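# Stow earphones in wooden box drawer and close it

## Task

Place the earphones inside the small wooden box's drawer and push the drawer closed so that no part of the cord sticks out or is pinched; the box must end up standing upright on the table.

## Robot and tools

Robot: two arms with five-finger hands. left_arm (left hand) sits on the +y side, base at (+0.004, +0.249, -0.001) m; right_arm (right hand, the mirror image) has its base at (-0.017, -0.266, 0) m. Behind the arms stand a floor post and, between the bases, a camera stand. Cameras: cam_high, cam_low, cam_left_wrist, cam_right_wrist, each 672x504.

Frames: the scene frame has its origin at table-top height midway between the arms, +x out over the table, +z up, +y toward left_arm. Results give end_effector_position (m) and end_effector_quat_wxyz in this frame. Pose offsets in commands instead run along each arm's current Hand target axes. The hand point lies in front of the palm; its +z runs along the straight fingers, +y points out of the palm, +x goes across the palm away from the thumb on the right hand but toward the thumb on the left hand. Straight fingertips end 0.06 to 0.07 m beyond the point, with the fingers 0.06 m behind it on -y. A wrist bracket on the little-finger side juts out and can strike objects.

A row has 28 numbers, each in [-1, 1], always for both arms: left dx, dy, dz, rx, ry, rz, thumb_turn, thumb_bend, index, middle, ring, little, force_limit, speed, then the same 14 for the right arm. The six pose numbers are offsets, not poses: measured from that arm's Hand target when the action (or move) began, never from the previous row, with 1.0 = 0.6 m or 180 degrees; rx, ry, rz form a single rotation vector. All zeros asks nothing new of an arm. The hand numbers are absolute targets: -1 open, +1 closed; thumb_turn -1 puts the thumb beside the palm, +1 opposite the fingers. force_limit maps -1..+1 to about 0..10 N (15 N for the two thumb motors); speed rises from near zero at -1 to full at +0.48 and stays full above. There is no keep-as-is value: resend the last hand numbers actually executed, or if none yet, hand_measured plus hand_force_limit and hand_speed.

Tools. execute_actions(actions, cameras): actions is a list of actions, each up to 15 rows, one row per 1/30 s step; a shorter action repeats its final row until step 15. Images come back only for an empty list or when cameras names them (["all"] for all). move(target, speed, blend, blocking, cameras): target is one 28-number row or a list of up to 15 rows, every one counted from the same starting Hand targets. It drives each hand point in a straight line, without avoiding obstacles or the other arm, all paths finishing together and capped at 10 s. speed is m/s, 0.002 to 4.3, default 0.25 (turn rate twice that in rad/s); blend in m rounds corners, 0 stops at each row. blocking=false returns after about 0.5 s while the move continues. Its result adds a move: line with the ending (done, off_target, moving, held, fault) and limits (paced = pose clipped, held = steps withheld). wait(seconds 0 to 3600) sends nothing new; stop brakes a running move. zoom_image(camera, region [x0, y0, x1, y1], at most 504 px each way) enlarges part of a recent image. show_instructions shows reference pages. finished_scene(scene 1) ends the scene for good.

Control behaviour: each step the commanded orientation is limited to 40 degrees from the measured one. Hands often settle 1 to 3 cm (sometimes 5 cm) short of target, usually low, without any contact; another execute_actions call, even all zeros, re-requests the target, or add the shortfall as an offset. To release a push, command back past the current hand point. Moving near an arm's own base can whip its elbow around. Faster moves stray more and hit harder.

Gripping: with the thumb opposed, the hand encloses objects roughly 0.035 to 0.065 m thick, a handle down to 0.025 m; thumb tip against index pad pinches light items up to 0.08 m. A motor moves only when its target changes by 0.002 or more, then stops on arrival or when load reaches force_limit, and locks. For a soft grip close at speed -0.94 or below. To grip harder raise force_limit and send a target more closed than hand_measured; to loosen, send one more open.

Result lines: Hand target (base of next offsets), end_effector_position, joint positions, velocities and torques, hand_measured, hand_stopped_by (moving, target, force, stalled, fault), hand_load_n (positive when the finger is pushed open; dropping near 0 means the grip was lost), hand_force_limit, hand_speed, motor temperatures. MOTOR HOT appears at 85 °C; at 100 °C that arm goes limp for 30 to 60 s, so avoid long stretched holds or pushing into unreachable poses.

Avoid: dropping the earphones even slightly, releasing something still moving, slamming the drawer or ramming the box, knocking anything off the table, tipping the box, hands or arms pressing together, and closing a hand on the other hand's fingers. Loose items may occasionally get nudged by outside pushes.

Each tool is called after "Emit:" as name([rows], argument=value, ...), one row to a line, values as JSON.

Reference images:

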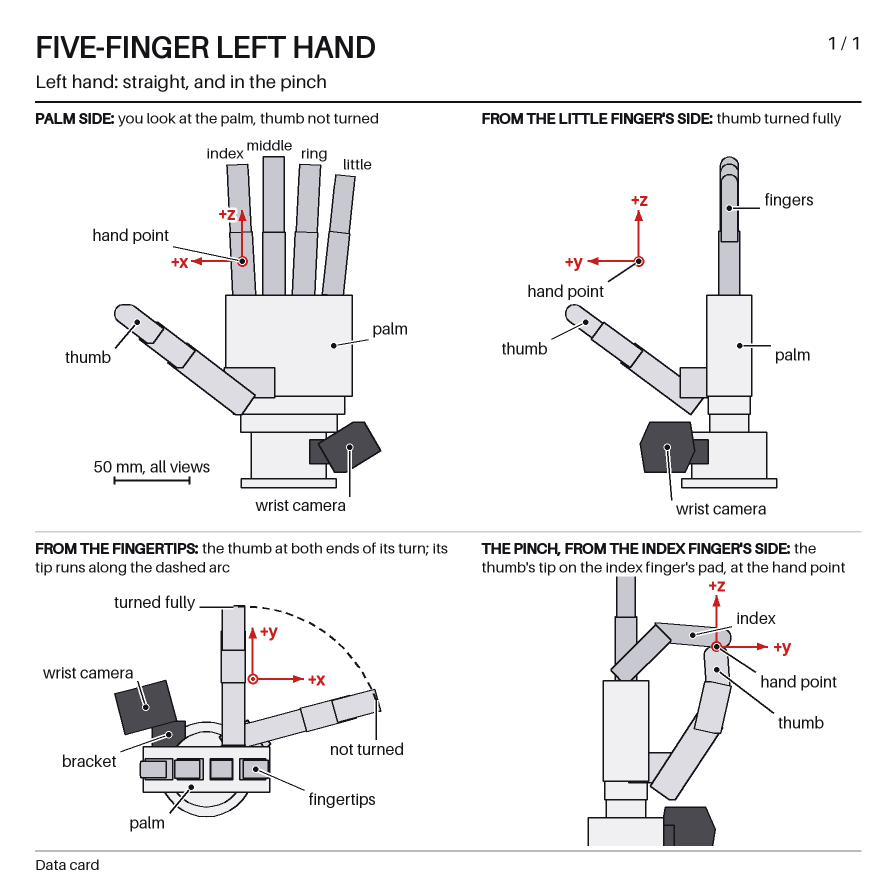

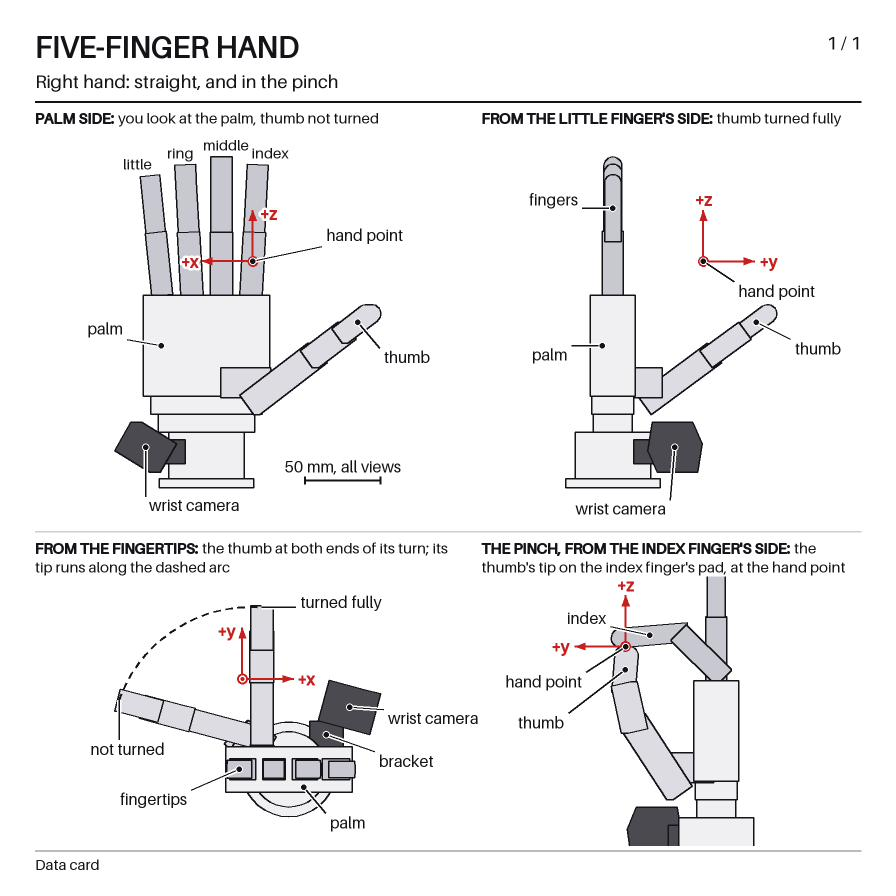

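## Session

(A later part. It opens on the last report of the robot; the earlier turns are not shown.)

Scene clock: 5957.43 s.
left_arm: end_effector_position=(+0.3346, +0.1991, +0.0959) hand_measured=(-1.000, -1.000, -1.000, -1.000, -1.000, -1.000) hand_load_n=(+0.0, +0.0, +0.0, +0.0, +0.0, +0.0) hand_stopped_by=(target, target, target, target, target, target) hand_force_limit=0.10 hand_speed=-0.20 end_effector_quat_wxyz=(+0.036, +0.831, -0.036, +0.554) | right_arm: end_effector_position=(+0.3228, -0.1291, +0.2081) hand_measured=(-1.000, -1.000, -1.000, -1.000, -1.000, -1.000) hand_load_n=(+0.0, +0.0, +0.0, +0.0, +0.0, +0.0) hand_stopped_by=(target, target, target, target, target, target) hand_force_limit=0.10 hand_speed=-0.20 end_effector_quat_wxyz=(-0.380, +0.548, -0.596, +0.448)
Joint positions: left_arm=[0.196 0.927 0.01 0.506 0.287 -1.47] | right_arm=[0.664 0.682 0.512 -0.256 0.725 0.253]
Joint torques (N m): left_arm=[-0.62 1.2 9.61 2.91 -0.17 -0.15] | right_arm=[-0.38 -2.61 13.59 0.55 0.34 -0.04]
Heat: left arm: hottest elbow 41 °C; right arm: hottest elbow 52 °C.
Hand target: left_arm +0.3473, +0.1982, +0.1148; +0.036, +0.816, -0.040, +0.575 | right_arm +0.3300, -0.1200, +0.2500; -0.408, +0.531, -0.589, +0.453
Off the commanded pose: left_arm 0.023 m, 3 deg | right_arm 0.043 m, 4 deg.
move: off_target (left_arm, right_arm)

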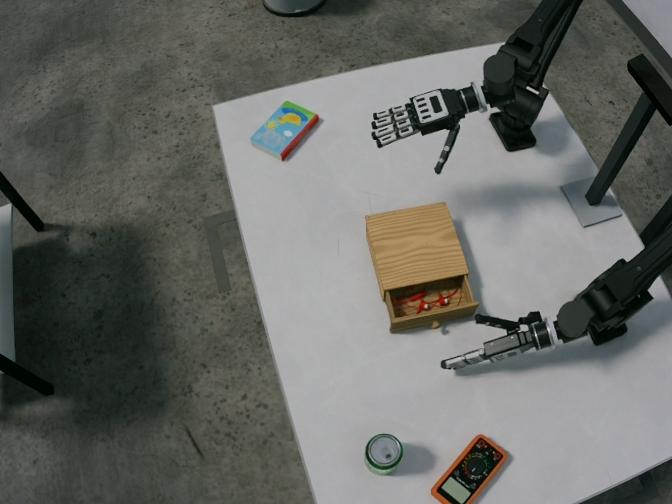

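Emit:
move([
  [0,0,0,0,0,0,-1,-1,-1,-1,-1,-1,0.1,-0.2,-0.2355,-0.0022,0.0085,0,-0.2415,-0.0647,-1,-1,-1,-1,-1,-1,0.1,-0.2],
  [0,0,0,0,0,0,-1,-1,-1,-1,-1,-1,0.1,-0.2,-0.3625,0.1235,0.0543,0,-0.483,-0.1294,-1,-1,1,1,-0.05,-0.05,0.1,-0.2],
], speed=0.2, blend=[0.03,0], cameras=["cam_high","cam_right_wrist"])

Emit:
zoom_image(camera="cam_high", region=[350, 190, 530, 350])

Scene clock: 5982.77 s.
left_arm: end_effector_position=(+0.3346, +0.1991, +0.0959) hand_measured=(-1.000, -1.000, -1.000, -1.000, -1.000, -1.000) hand_load_n=(+0.0, +0.0, +0.0, +0.0, +0.0, +0.0) hand_stopped_by=(target, target, target, target, target, target) hand_force_limit=0.10 hand_speed=-0.20 end_effector_quat_wxyz=(+0.036, +0.831, -0.036, +0.554) | right_arm: end_effector_position=(+0.3467, +0.0868, +0.1469) hand_measured=(-1.000, -1.000, +1.000, +1.000, -0.050, -0.050) hand_load_n=(+0.0, +0.0, +0.0, +0.0, +0.0, +0.0) hand_stopped_by=(target, target, target, target, target, target) hand_force_limit=0.10 hand_speed=-0.20 end_effector_quat_wxyz=(-0.597, +0.800, -0.060, +0.015)
Joint positions: left_arm=[0.196 0.927 0.01 0.506 0.287 -1.47] | right_arm=[0.461 1.45 0.84 0.088 -0.961 -0.392]
Joint torques (N m): left_arm=[-1.2 0.73 9.46 2.99 -0.15 -0.15] | right_arm=[-1.85 -8.94 11.55 0.38 -0.7 -0.04]
Motor temperatures (°C): left_arm=[23 26 42 25 27 23] | right_arm=[25 29 58 27 28 25]
Heat: left arm: hottest elbow 42 °C; right arm: hottest elbow 58 °C.
Hand target: left_arm +0.3473, +0.1982, +0.1148; +0.036, +0.816, -0.040, +0.575 | right_arm +0.3649, +0.0950, +0.1699; -0.608, +0.792, -0.041, +0.032
Off the commanded pose: left_arm 0.023 m, 3 deg | right_arm 0.030 m, 3 deg.
move: off_target (right_arm); target 2's new numbers were sent with right_arm's hand 0.030 m and 3 deg from that target
cam_right_wrist: T_world_to_cam=[[0.1762, -0.27165, -0.94613, 0.10466], [-0.88638, -0.46181, -0.03247, 0.35121], [-0.42812, 0.84435, -0.32216, 0.23961]] pos_world=[0.39545, -0.01169, 0.18762]

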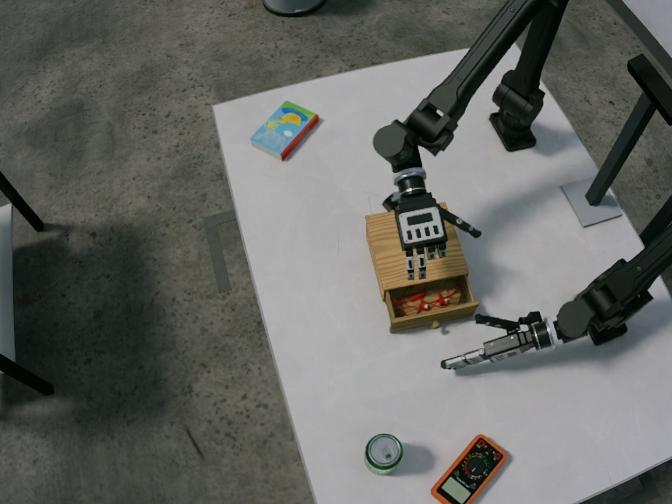

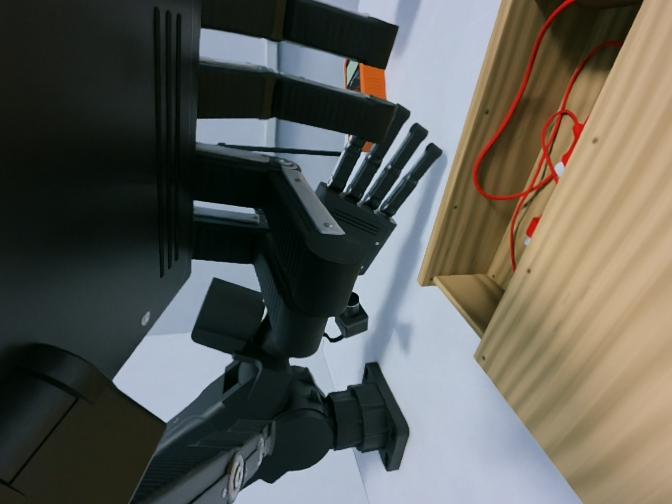

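Scaled by 2.800 from the camera's image (finer frame: 960x720).

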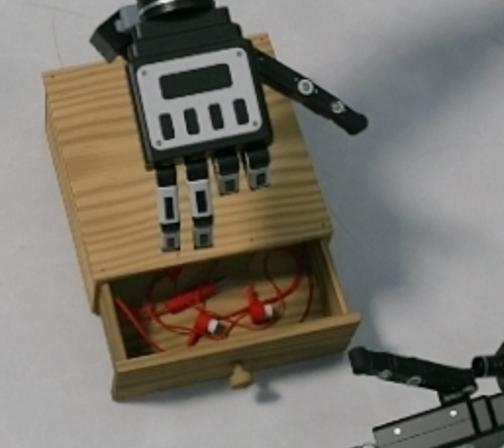

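Emit:
move(target=[0,0,0,0,0,0,-1,-1,-1,-1,-1,-1,0.1,-0.2,0.013,0.1147,0.0355,0,0,0,-1,-1,1,1,-0.05,-0.05,0.1,-0.2], speed=0.1, cameras=["cam_high","cam_right_wrist"])

Emit:
zoom_image(camera="cam_high", region=[350, 190, 530, 350])

Emit:
zoom_image(camera="cam_right_wrist", region=[300, 0, 552, 252])

Scene clock: 5999.27 s.
left_arm: end_effector_position=(+0.3346, +0.1991, +0.0959) hand_measured=(-1.000, -1.000, -1.000, -1.000, -1.000, -1.000) hand_load_n=(+0.0, +0.0, +0.0, +0.0, +0.0, +0.0) hand_stopped_by=(target, target, target, target, target, target) hand_force_limit=0.10 hand_speed=-0.20 end_effector_quat_wxyz=(+0.036, +0.831, -0.036, +0.554) | right_arm: end_effector_position=(+0.3654, +0.0957, +0.0907) hand_measured=(-1.000, -1.000, +1.000, +1.000, -0.050, -0.050) hand_load_n=(+0.0, +0.0, +0.0, +0.5, +0.0, +0.0) hand_stopped_by=(target, target, target, target, target, target) hand_force_limit=0.10 hand_speed=-0.20 end_effector_quat_wxyz=(-0.600, +0.798, -0.053, +0.020)
Joint positions: left_arm=[0.196 0.927 0.01 0.506 0.287 -1.47] | right_arm=[0.461 1.608 0.831 0.264 -0.964 -0.401]
Joint torques (N m): left_arm=[-0.56 0.5 9.47 2.77 -0.14 -0.15] | right_arm=[-2.08 -10.17 7.34 1.52 -0.71 0]
Motor temperatures (°C): left_arm=[23 26 42 25 27 23] | right_arm=[25 29 57 27 28 25]
Heat: left arm: hottest elbow 42 °C; right arm: hottest elbow 57 °C.
Hand target: left_arm +0.3473, +0.1982, +0.1148; +0.036, +0.816, -0.040, +0.575 | right_arm +0.3730, +0.0969, +0.0979; -0.608, +0.792, -0.041, +0.032
Off the commanded pose: left_arm 0.023 m, 3 deg | right_arm 0.011 m, 2 deg.
move: off_target (right_arm)
cam_right_wrist: T_world_to_cam=[[0.19314, -0.26645, -0.9443, 0.04379], [-0.88325, -0.46633, -0.04907, 0.3709], [-0.42728, 0.84353, -0.32541, 0.22208]] pos_world=[0.41403, -0.0027, 0.13182]

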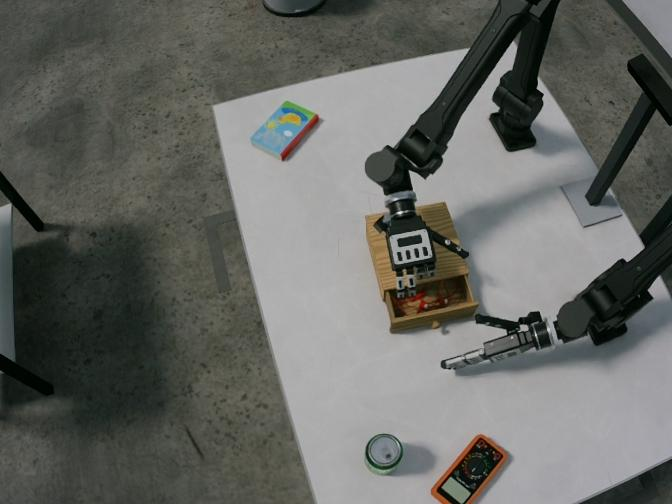

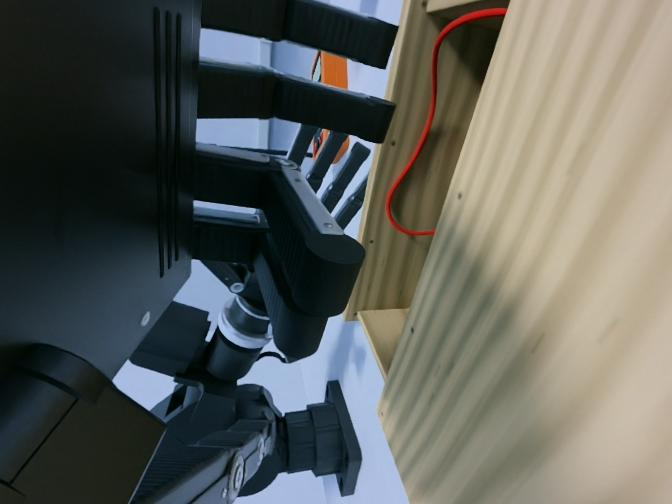

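Scaled by 2.800 from the camera's image (finer frame: 960x720).

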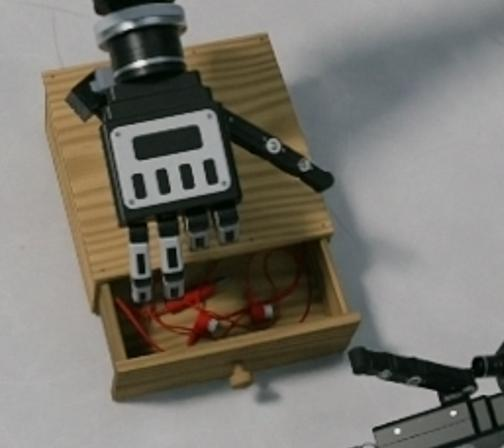

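Scaled by 2.000 from the camera's image (finer frame: 960x720).

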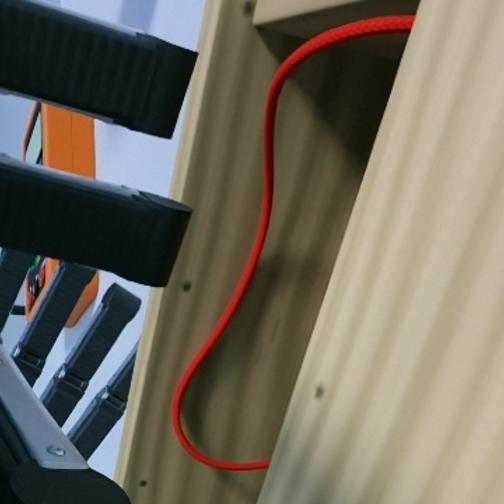

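Emit:
move([
  [0,0,0,0,0,0,-1,-1,-1,-1,-1,-1,0.1,-0.2,0.0047,0.0116,-0.0432,0,0,0,-1,-1,1,1,-0.05,-0.05,0.1,-0.2],
  [0,0,0,0,0,0,-1,-1,-1,-1,-1,-1,0.1,-0.2,0.0047,0.0759,-0.0259,0,0,0,-1,-1,1,1,-0.05,-0.05,0.1,-0.2],
], speed=0.06, cameras=["cam_high","cam_right_wrist","cam_low"])

Emit:
zoom_image(camera="cam_high", region=[350, 190, 530, 350])

Emit:
zoom_image(camera="cam_right_wrist", region=[260, 0, 512, 252])

Emit:
zoom_image(camera="cam_low", region=[220, 240, 400, 370])

Scene clock: 6021.37 s.
left_arm: end_effector_position=(+0.3346, +0.1991, +0.0959) hand_measured=(-1.000, -1.000, -1.000, -1.000, -1.000, -1.000) hand_load_n=(+0.0, +0.0, +0.0, +0.0, +0.0, -0.5) hand_stopped_by=(target, target, target, target, target, target) hand_force_limit=0.10 hand_speed=-0.20 end_effector_quat_wxyz=(+0.036, +0.831, -0.036, +0.554) | right_arm: end_effector_position=(+0.3646, +0.0717, +0.0550) hand_measured=(-1.000, -1.000, +1.000, +1.000, -0.050, -0.050) hand_load_n=(+0.0, +0.0, +0.0, +0.0, +0.0, +0.5) hand_stopped_by=(target, target, target, target, target, target) hand_force_limit=0.10 hand_speed=-0.20 end_effector_quat_wxyz=(-0.602, +0.797, -0.051, +0.017)
Joint positions: left_arm=[0.196 0.927 0.01 0.506 0.287 -1.47] | right_arm=[0.409 1.671 0.782 0.341 -1.018 -0.444]
Joint torques (N m): left_arm=[-0.32 1.26 9.46 2.71 -0.19 -0.11] | right_arm=[-1.73 -10.05 6.31 1.48 -0.58 0]
Motor temperatures (°C): left_arm=[23 26 43 25 27 23] | right_arm=[25 29 55 27 28 25]
Heat: left arm: hottest elbow 43 °C; right arm: hottest elbow 55 °C.
Hand target: left_arm +0.3473, +0.1982, +0.1148; +0.036, +0.816, -0.040, +0.575 | right_arm +0.3731, +0.0700, +0.0580; -0.608, +0.792, -0.041, +0.032
Off the commanded pose: left_arm 0.023 m, 3 deg | right_arm 0.009 m, 2 deg.
move: done
cam_right_wrist: T_world_to_cam=[[0.19271, -0.25905, -0.94644, 0.00361], [-0.88052, -0.47133, -0.05028, 0.3567], [-0.43306, 0.84306, -0.31892, 0.23221]] pos_world=[0.41395, -0.02671, 0.09541]
Images, in order (width x height): cam_high 672x504, cam_low 672x504, cam_right_wrist 672x504.

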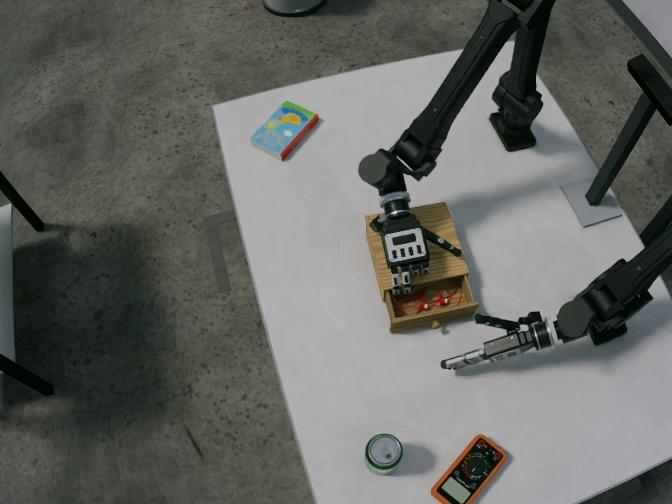

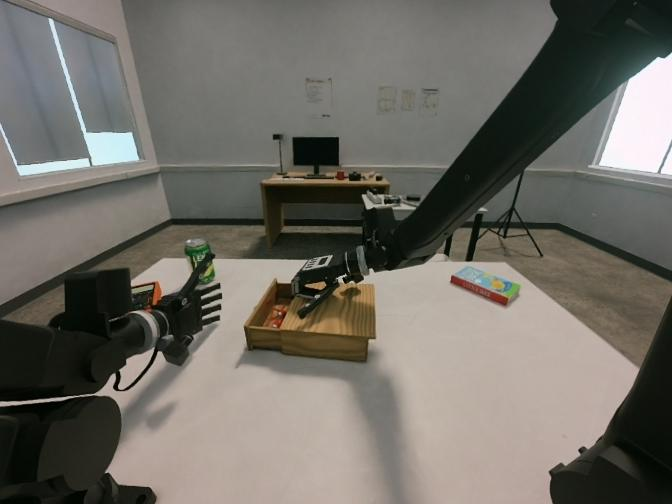

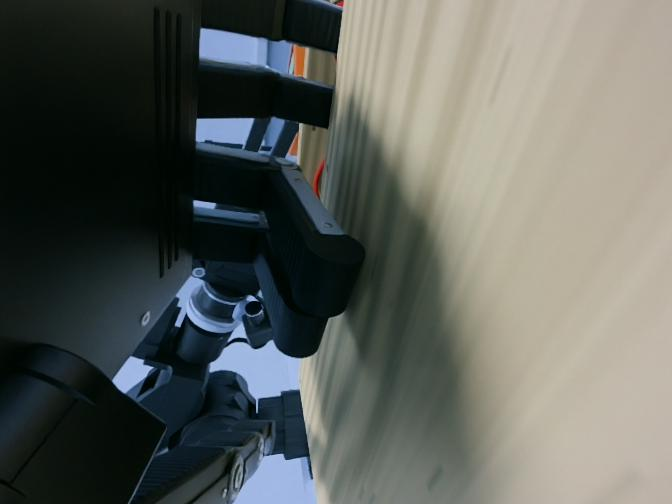

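Scaled by 2.800 from the camera's image (finer frame: 960x720).

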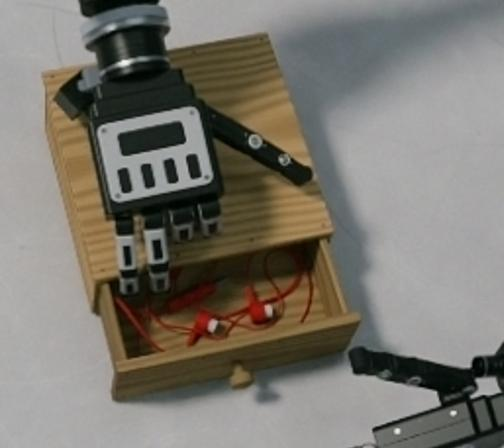

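Scaled by 2.000 from the camera's image (finer frame: 960x720).

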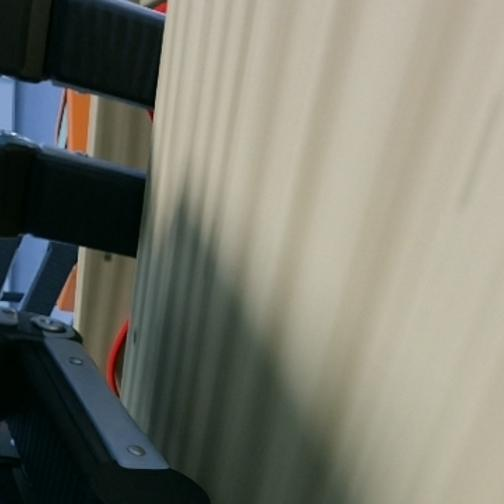

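Scaled by 2.800 from the camera's image (finer frame: 960x720).

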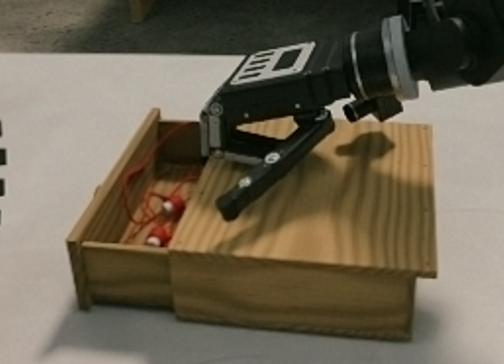

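Emit:
move(target=[0,0,0,0,0,0,-1,-1,-1,-1,-1,-1,0.1,-0.2,0,0.0242,0.0065,0,0,0,-1,-1,1,1,-0.05,-0.05,0.1,-0.2], speed=0.05, cameras=["cam_high","cam_low"])

Emit:
zoom_image(camera="cam_high", region=[370, 250, 490, 340])

Emit:
zoom_image(camera="cam_low", region=[220, 260, 350, 360])

Scene clock: 6031.23 s.
left_arm: end_effector_position=(+0.3346, +0.1991, +0.0959) hand_measured=(-1.000, -1.000, -1.000, -1.000, -1.000, -1.000) hand_load_n=(+0.0, +0.0, +0.0, -0.5, +0.0, +0.0) hand_stopped_by=(target, target, target, target, target, target) hand_force_limit=0.10 hand_speed=-0.20 end_effector_quat_wxyz=(+0.036, +0.831, -0.036, +0.554) | right_arm: end_effector_position=(+0.3679, +0.0727, +0.0492) hand_measured=(-1.000, -1.000, +1.000, +1.000, -0.050, -0.050) hand_load_n=(+0.0, +0.0, +0.0, +0.0, +0.5, +0.0) hand_stopped_by=(target, target, target, target, target, target) hand_force_limit=0.10 hand_speed=-0.20 end_effector_quat_wxyz=(-0.607, +0.793, -0.044, +0.024)
Joint positions: left_arm=[0.196 0.927 0.01 0.506 0.287 -1.47] | right_arm=[0.408 1.694 0.777 0.393 -1.022 -0.444]
Joint torques (N m): left_arm=[-1.08 1.03 9.37 2.89 -0.18 -0.15] | right_arm=[-1.73 -9.17 5.83 1.31 -0.41 0]
Heat: left arm: hottest elbow 43 °C; right arm: hottest elbow 54 °C.
Hand target: left_arm +0.3473, +0.1982, +0.1148; +0.036, +0.816, -0.040, +0.575 | right_arm +0.3731, +0.0700, +0.0429; -0.608, +0.792, -0.041, +0.032
Off the commanded pose: left_arm 0.023 m, 3 deg | right_arm 0.009 m, 1 deg.
move: done

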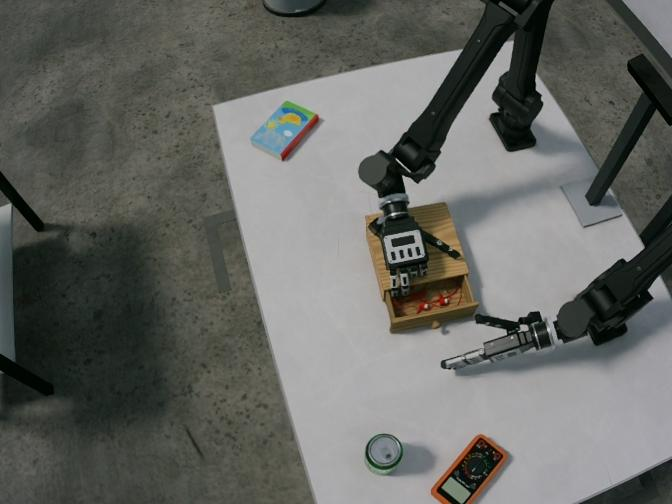

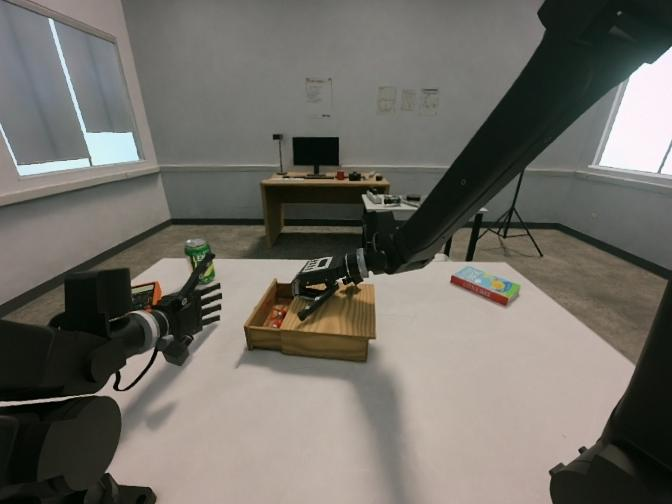

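Scaled by 4.200 from the camera's image (finer frame: 960x720).

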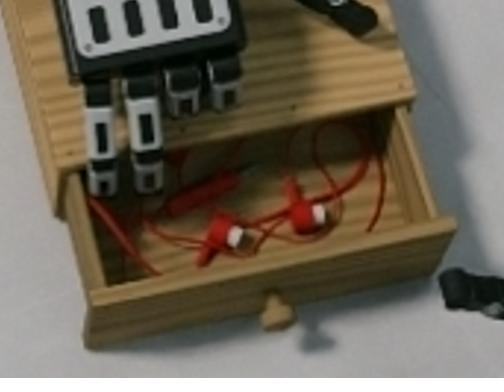

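Scaled by 3.877 from the camera's image (finer frame: 960x720).

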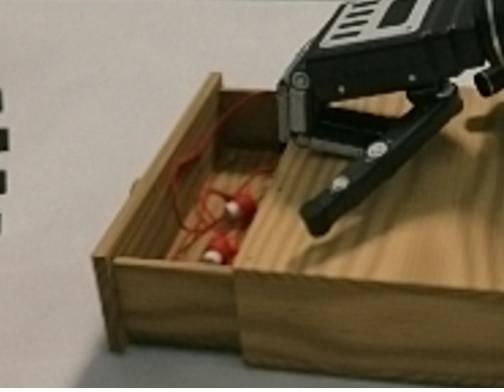

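Emit:
move(target=[0.0089,0.1531,0.0248,0,0,0,-1,-1,-1,-1,-1,-1,0.1,-0.2,0,0,0,0,0,0,-1,-1,1,1,-0.05,-0.05,0.1,-0.2], speed=0.05, cameras=["cam_high","cam_low","cam_left_wrist"])

Emit:
zoom_image(camera="cam_high", region=[350, 190, 530, 350])

Emit:
zoom_image(camera="cam_left_wrist", region=[200, 0, 440, 220])

Scene clock: 6051.37 s.
left_arm: end_effector_position=(+0.3331, +0.1180, +0.0854) hand_measured=(-1.000, -1.000, -1.000, -1.000, -1.000, -1.000) hand_load_n=(+0.0, +0.0, +0.0, +0.0, +0.0, +0.0) hand_stopped_by=(target, target, target, target, target, target) hand_force_limit=0.10 hand_speed=-0.20 end_effector_quat_wxyz=(+0.017, +0.836, -0.049, +0.546) | right_arm: end_effector_position=(+0.3679, +0.0727, +0.0492) hand_measured=(-1.000, -1.000, +1.000, +1.000, -0.050, -0.050) hand_load_n=(+0.0, +0.0, +0.0, +0.0, +0.0, +0.0) hand_stopped_by=(target, target, target, target, target, target) hand_force_limit=0.10 hand_speed=-0.20 end_effector_quat_wxyz=(-0.607, +0.793, -0.044, +0.024)
Joint positions: left_arm=[-0.356 1.005 0.021 0.556 -0.236 -1.651] | right_arm=[0.408 1.694 0.777 0.393 -1.022 -0.444]
Joint torques (N m): left_arm=[-1.49 0.44 10.84 3.12 -0.29 -0.28] | right_arm=[-1.79 -9.17 5.82 1.32 -0.41 0]
Heat: left arm: hottest elbow 43 °C; right arm: hottest elbow 51 °C.
Hand target: left_arm +0.3531, +0.1051, +0.1160; +0.036, +0.816, -0.040, +0.575 | right_arm +0.3731, +0.0700, +0.0429; -0.608, +0.792, -0.041, +0.032
Off the commanded pose: left_arm 0.039 m, 5 deg | right_arm 0.009 m, 1 deg.
move: off_target (left_arm)
cam_left_wrist: T_world_to_cam=[[0.18614, 0.94382, 0.27306, -0.19878], [-0.19936, -0.23585, 0.95112, 0.00639], [0.96208, -0.23148, 0.14426, -0.19134]] pos_world=[0.22236, 0.14483, 0.07581]

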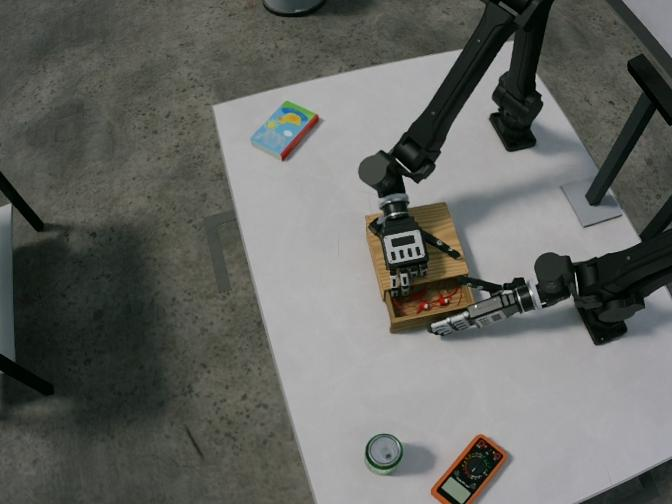

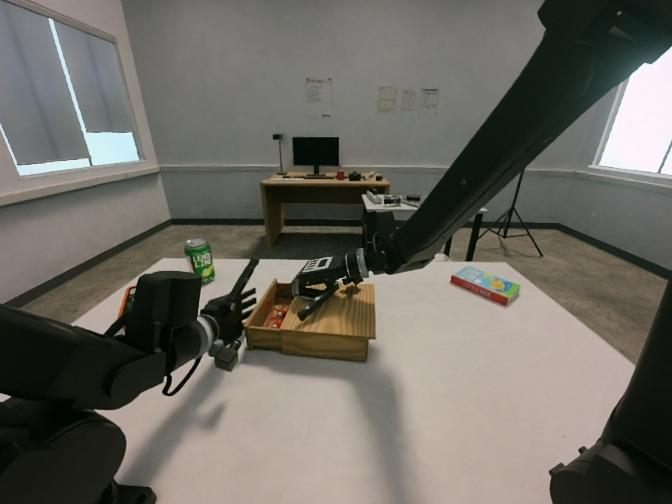

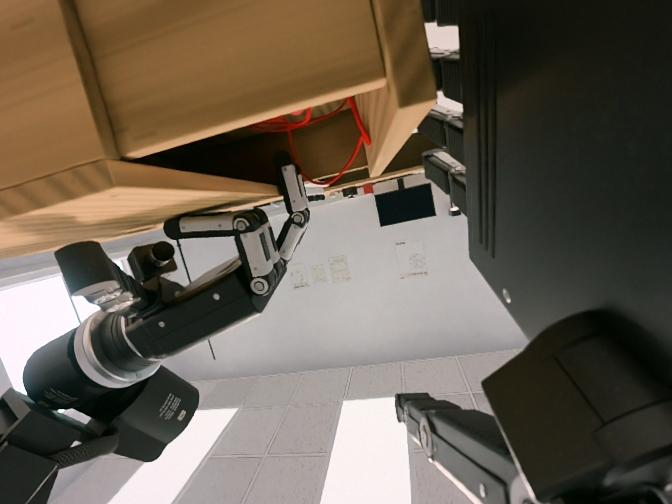

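Scaled by 2.800 from the camera's image (finer frame: 960x720).

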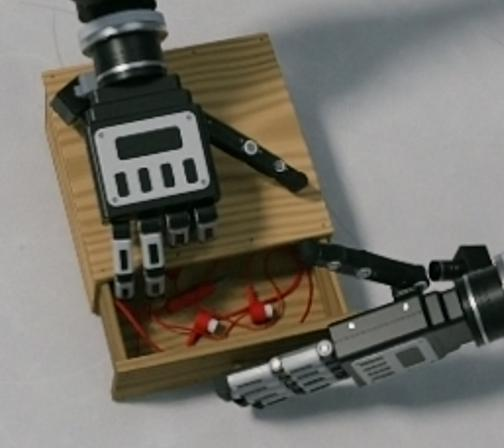

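Scaled by 2.100 from the camera's image (finer frame: 960x720).

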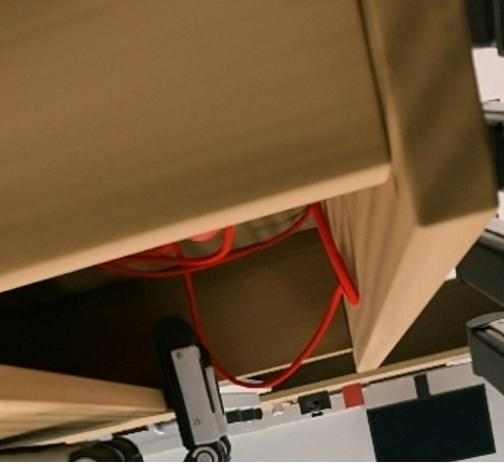

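Emit:
move([
  [0.0464,-0.0166,-0.0188,0,0,0,-1,-1,-1,-1,-1,-1,0.1,-0.2,0,-0.0724,-0.0194,0,0,0,-1,-1,1,1,-0.05,-0.05,0.1,-0.2],
  [0.0464,-0.0166,-0.0188,0,0,0,-1,-1,-1,-1,-1,-1,0.1,-0.2,0.025,-0.081,0.0122,0,0,0,-1,-1,1,1,-0.05,-0.05,0.1,-0.2],
], speed=0.06, cameras=["cam_high","cam_low","cam_left_wrist"])

Emit:
zoom_image(camera="cam_high", region=[350, 190, 530, 350])

Emit:
zoom_image(camera="cam_left_wrist", region=[200, 0, 440, 220])

Scene clock: 6113.47 s.
left_arm: end_effector_position=(+0.3331, +0.1198, +0.1110) hand_measured=(-1.000, -1.000, -1.000, -1.000, -1.000, -1.000) hand_load_n=(+0.0, +0.0, +0.0, +0.0, +0.0, +0.0) hand_stopped_by=(target, target, target, target, target, target) hand_force_limit=0.10 hand_speed=-0.20 end_effector_quat_wxyz=(+0.031, +0.834, -0.048, +0.549) | right_arm: end_effector_position=(+0.3777, +0.0744, +0.0720) hand_measured=(-1.000, -1.000, +1.000, +1.000, -0.050, -0.050) hand_load_n=(-0.5, +0.0, +0.0, +0.0, +0.0, +0.0) hand_stopped_by=(target, target, target, target, target, target) hand_force_limit=0.10 hand_speed=-0.20 end_effector_quat_wxyz=(-0.600, +0.798, -0.051, +0.027)
Joint positions: left_arm=[-0.323 0.792 0.051 0.326 -0.185 -1.651] | right_arm=[0.408 1.648 0.82 0.287 -1.002 -0.45]
Joint torques (N m): left_arm=[1.03 -0.26 13 1.35 -0.02 -0.06] | right_arm=[-0.32 -10.17 9.76 0.42 -0.38 0.25]
Motor temperatures (°C): left_arm=[23 26 46 26 27 23] | right_arm=[25 30 48 27 28 25]
Heat: left arm: hottest elbow 46 °C; right arm: hottest elbow 48 °C.
Hand target: left_arm +0.3530, +0.1156, +0.1459; +0.036, +0.816, -0.040, +0.575 | right_arm +0.3900, +0.0880, +0.0880; -0.608, +0.792, -0.041, +0.032
Off the commanded pose: left_arm 0.040 m, 4 deg | right_arm 0.024 m, 2 deg.
move: off_target (left_arm, right_arm)
cam_left_wrist: T_world_to_cam=[[0.19618, 0.94775, 0.25157, -0.20885], [-0.20812, -0.21047, 0.95519, -0.01812], [0.95822, -0.23975, 0.15596, -0.19364]] pos_world=[0.22275, 0.1477, 0.10004]

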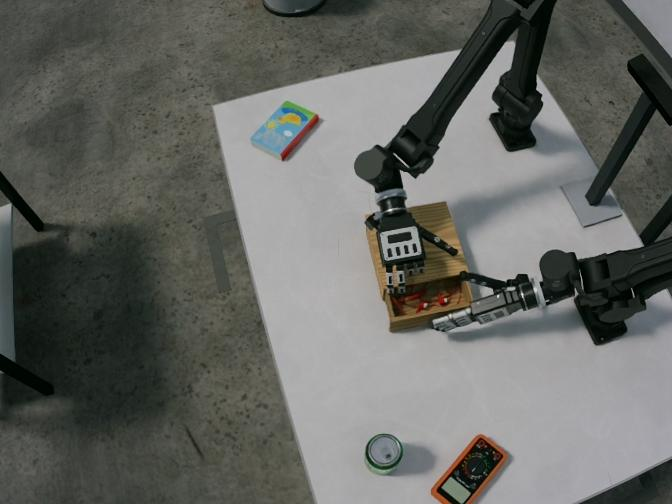

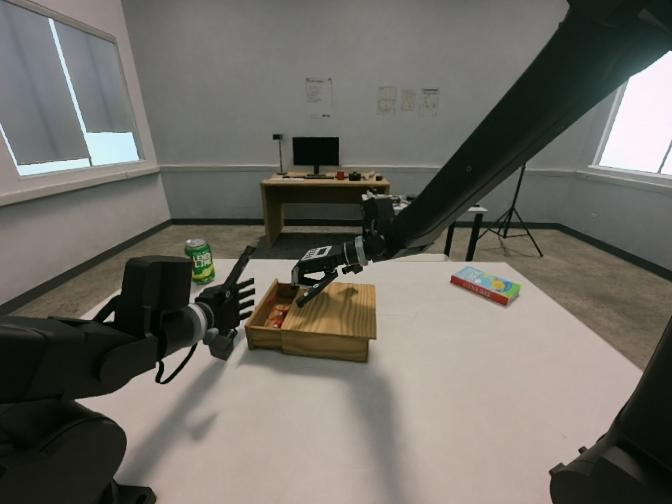

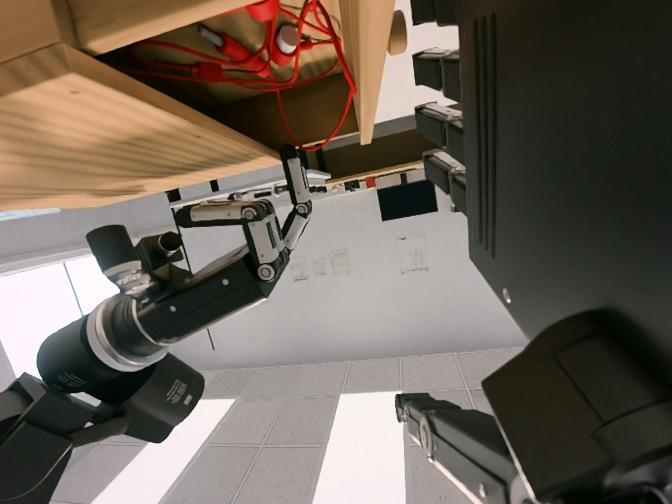

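Scaled by 2.800 from the camera's image (finer frame: 960x720).

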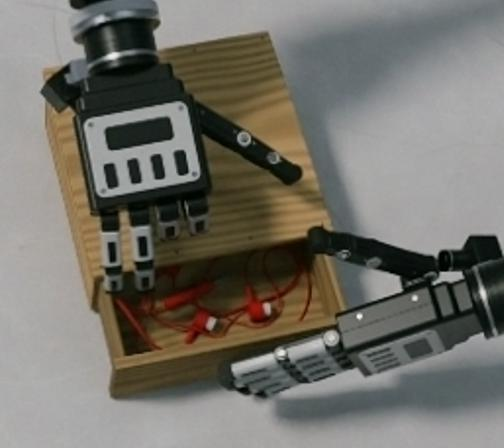

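Scaled by 2.100 from the camera's image (finer frame: 960x720).

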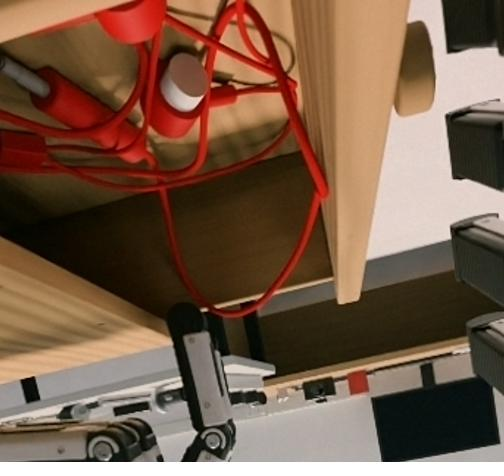

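Emit:
move(target=[0,0,0,0,0,0,-1,-1,-1,-1,-1,-1,0.1,-0.2,0.0048,-0.0088,0.0328,0,0,0,-1,-1,1,1,-0.05,-0.05,0.1,-0.2], speed=0.06, cameras=["cam_high","cam_left_wrist"])

Emit:
zoom_image(camera="cam_high", region=[370, 250, 490, 340])

Emit:
zoom_image(camera="cam_left_wrist", region=[200, 0, 440, 220])

Scene clock: 6131.13 s.
left_arm: end_effector_position=(+0.3331, +0.1198, +0.1110) hand_measured=(-1.000, -1.000, -1.000, -1.000, -1.000, -1.000) hand_load_n=(+0.0, +0.0, +0.0, -0.5, +0.0, +0.0) hand_stopped_by=(target, target, target, target, target, target) hand_force_limit=0.10 hand_speed=-0.20 end_effector_quat_wxyz=(+0.031, +0.834, -0.048, +0.549) | right_arm: end_effector_position=(+0.3792, +0.0927, +0.0693) hand_measured=(-1.000, -1.000, +1.000, +1.000, -0.050, -0.050) hand_load_n=(-0.5, +0.0, +0.0, +0.0, +0.0, +0.0) hand_stopped_by=(target, target, target, target, target, target) hand_force_limit=0.10 hand_speed=-0.20 end_effector_quat_wxyz=(-0.596, +0.801, -0.054, +0.021)
Joint positions: left_arm=[-0.323 0.792 0.051 0.326 -0.185 -1.651] | right_arm=[0.445 1.674 0.851 0.287 -0.972 -0.424]
Joint torques (N m): left_arm=[1.08 -0.44 13.19 1.25 -0.03 -0.09] | right_arm=[-0.56 -10.4 10.02 1.11 -0.39 0.27]
Heat: left arm: hottest elbow 47 °C; right arm: hottest elbow 50 °C.
Hand target: left_arm +0.3530, +0.1156, +0.1459; +0.036, +0.816, -0.040, +0.575 | right_arm +0.3950, +0.1080, +0.0880; -0.608, +0.792, -0.041, +0.032
Off the commanded pose: left_arm 0.040 m, 4 deg | right_arm 0.029 m, 3 deg.
move: off_target (right_arm)
cam_left_wrist: T_world_to_cam=[[0.19618, 0.94775, 0.25157, -0.20885], [-0.20812, -0.21047, 0.95519, -0.01812], [0.95822, -0.23975, 0.15596, -0.19364]] pos_world=[0.22275, 0.1477, 0.10004]

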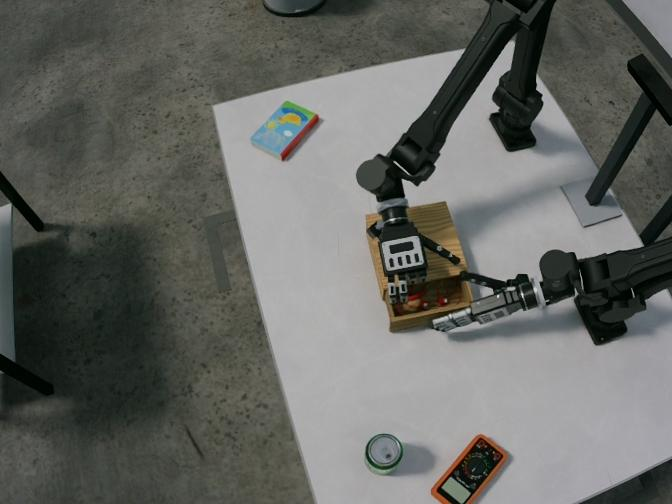

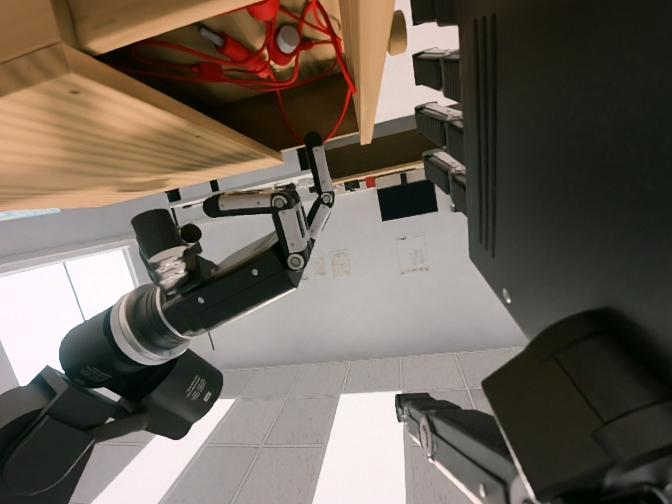

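Scaled by 4.200 from the camera's image (finer frame: 960x720).

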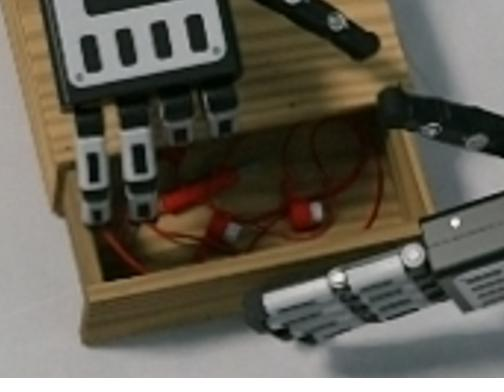

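Scaled by 2.100 from the camera's image (finer frame: 960x720).

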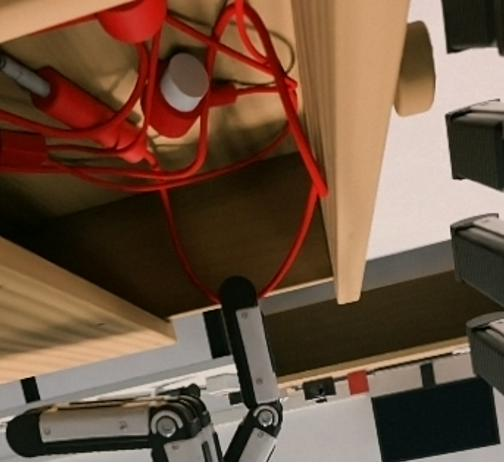

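Emit:
move([
  [0,0,0,0,0,0,-1,-1,-1,-1,-1,-1,0.1,-0.2,0,-0.0322,-0.0086,0,0,0,-1,-1,1,1,-0.05,-0.05,0.1,-0.2],
  [0,0,0,0,0,0,-1,-1,-1,-1,-1,-1,0.1,-0.2,0.0265,-0.0329,-0.006,0,0,0,-1,-1,1,1,-0.05,-0.05,0.1,-0.2],
  [0,0,0,0,0,0,-1,-1,-1,-1,-1,-1,0.1,-0.2,0.0265,0.0252,0.0096,0,0,0,-1,-1,1,1,-0.05,-0.05,0.1,-0.2],
], speed=0.06, cameras=["cam_high","cam_left_wrist"])

Emit:
zoom_image(camera="cam_high", region=[370, 250, 490, 340])

Emit:
zoom_image(camera="cam_left_wrist", region=[200, 0, 440, 220])

Scene clock: 6156.23 s.
left_arm: end_effector_position=(+0.3331, +0.1198, +0.1110) hand_measured=(-1.000, -1.000, -1.000, -1.000, -1.000, -1.000) hand_load_n=(-0.5, +0.0, +0.0, +0.0, +0.0, +0.0) hand_stopped_by=(target, target, target, target, target, target) hand_force_limit=0.10 hand_speed=-0.20 end_effector_quat_wxyz=(+0.031, +0.834, -0.048, +0.549) | right_arm: end_effector_position=(+0.3980, +0.1039, +0.0613) hand_measured=(-1.000, -1.000, +1.000, +1.000, -0.050, -0.050) hand_load_n=(+0.0, +0.0, +0.0, +0.0, +0.0, +0.0) hand_stopped_by=(target, target, target, target, target, target) hand_force_limit=0.10 hand_speed=-0.20 end_effector_quat_wxyz=(-0.598, +0.800, -0.052, +0.018)
Joint positions: left_arm=[-0.323 0.792 0.051 0.326 -0.185 -1.651] | right_arm=[0.448 1.74 0.912 0.295 -0.978 -0.421]
Joint torques (N m): left_arm=[0.73 -0.38 13.3 1.28 -0.03 -0.01] | right_arm=[-1.73 -11.28 8.09 1.5 -0.67 0.11]
Heat: left arm: hottest elbow 49 °C; right arm: hottest elbow 49 °C.
Hand target: left_arm +0.3530, +0.1156, +0.1459; +0.036, +0.816, -0.040, +0.575 | right_arm +0.4110, +0.1080, +0.0719; -0.608, +0.792, -0.041, +0.032
Off the commanded pose: left_arm 0.040 m, 4 deg | right_arm 0.017 m, 2 deg.
move: off_target (right_arm)
cam_left_wrist: T_world_to_cam=[[0.19618, 0.94775, 0.25157, -0.20885], [-0.20812, -0.21047, 0.95519, -0.01812], [0.95822, -0.23975, 0.15596, -0.19364]] pos_world=[0.22275, 0.1477, 0.10004]

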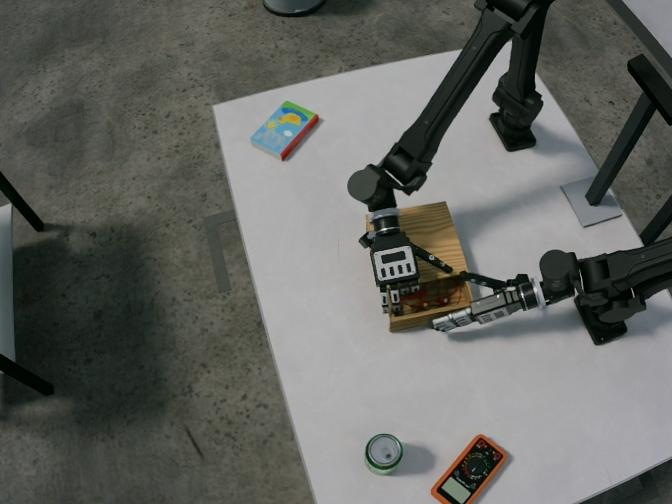

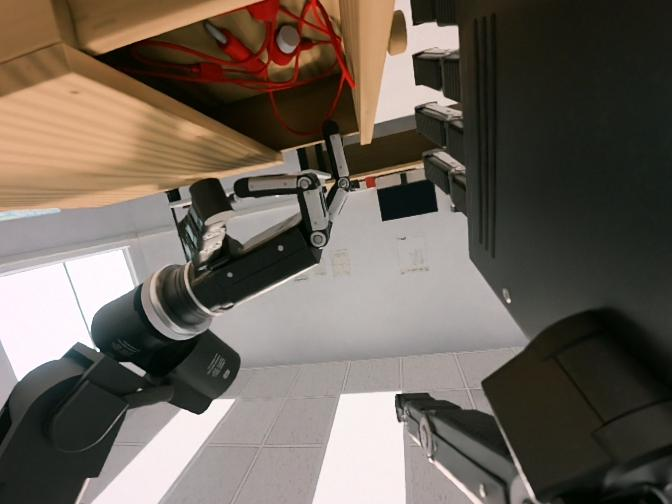

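Scaled by 4.200 from the camera's image (finer frame: 960x720).

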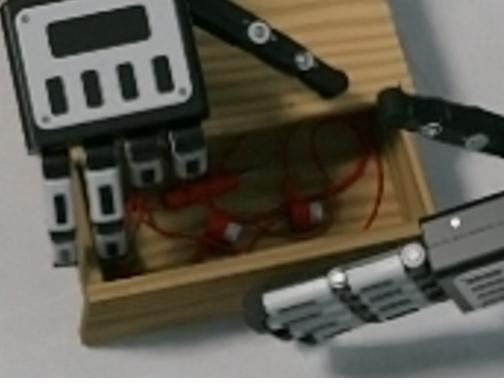

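Scaled by 2.100 from the camera's image (finer frame: 960x720).

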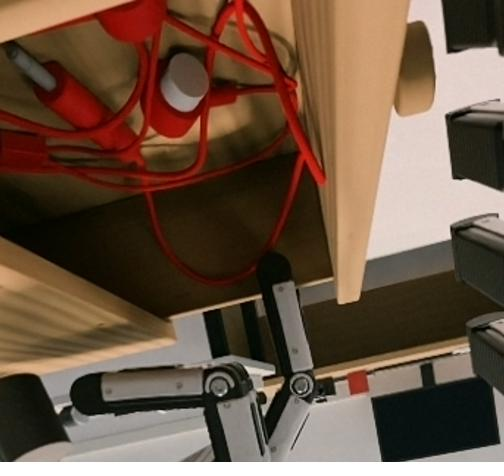

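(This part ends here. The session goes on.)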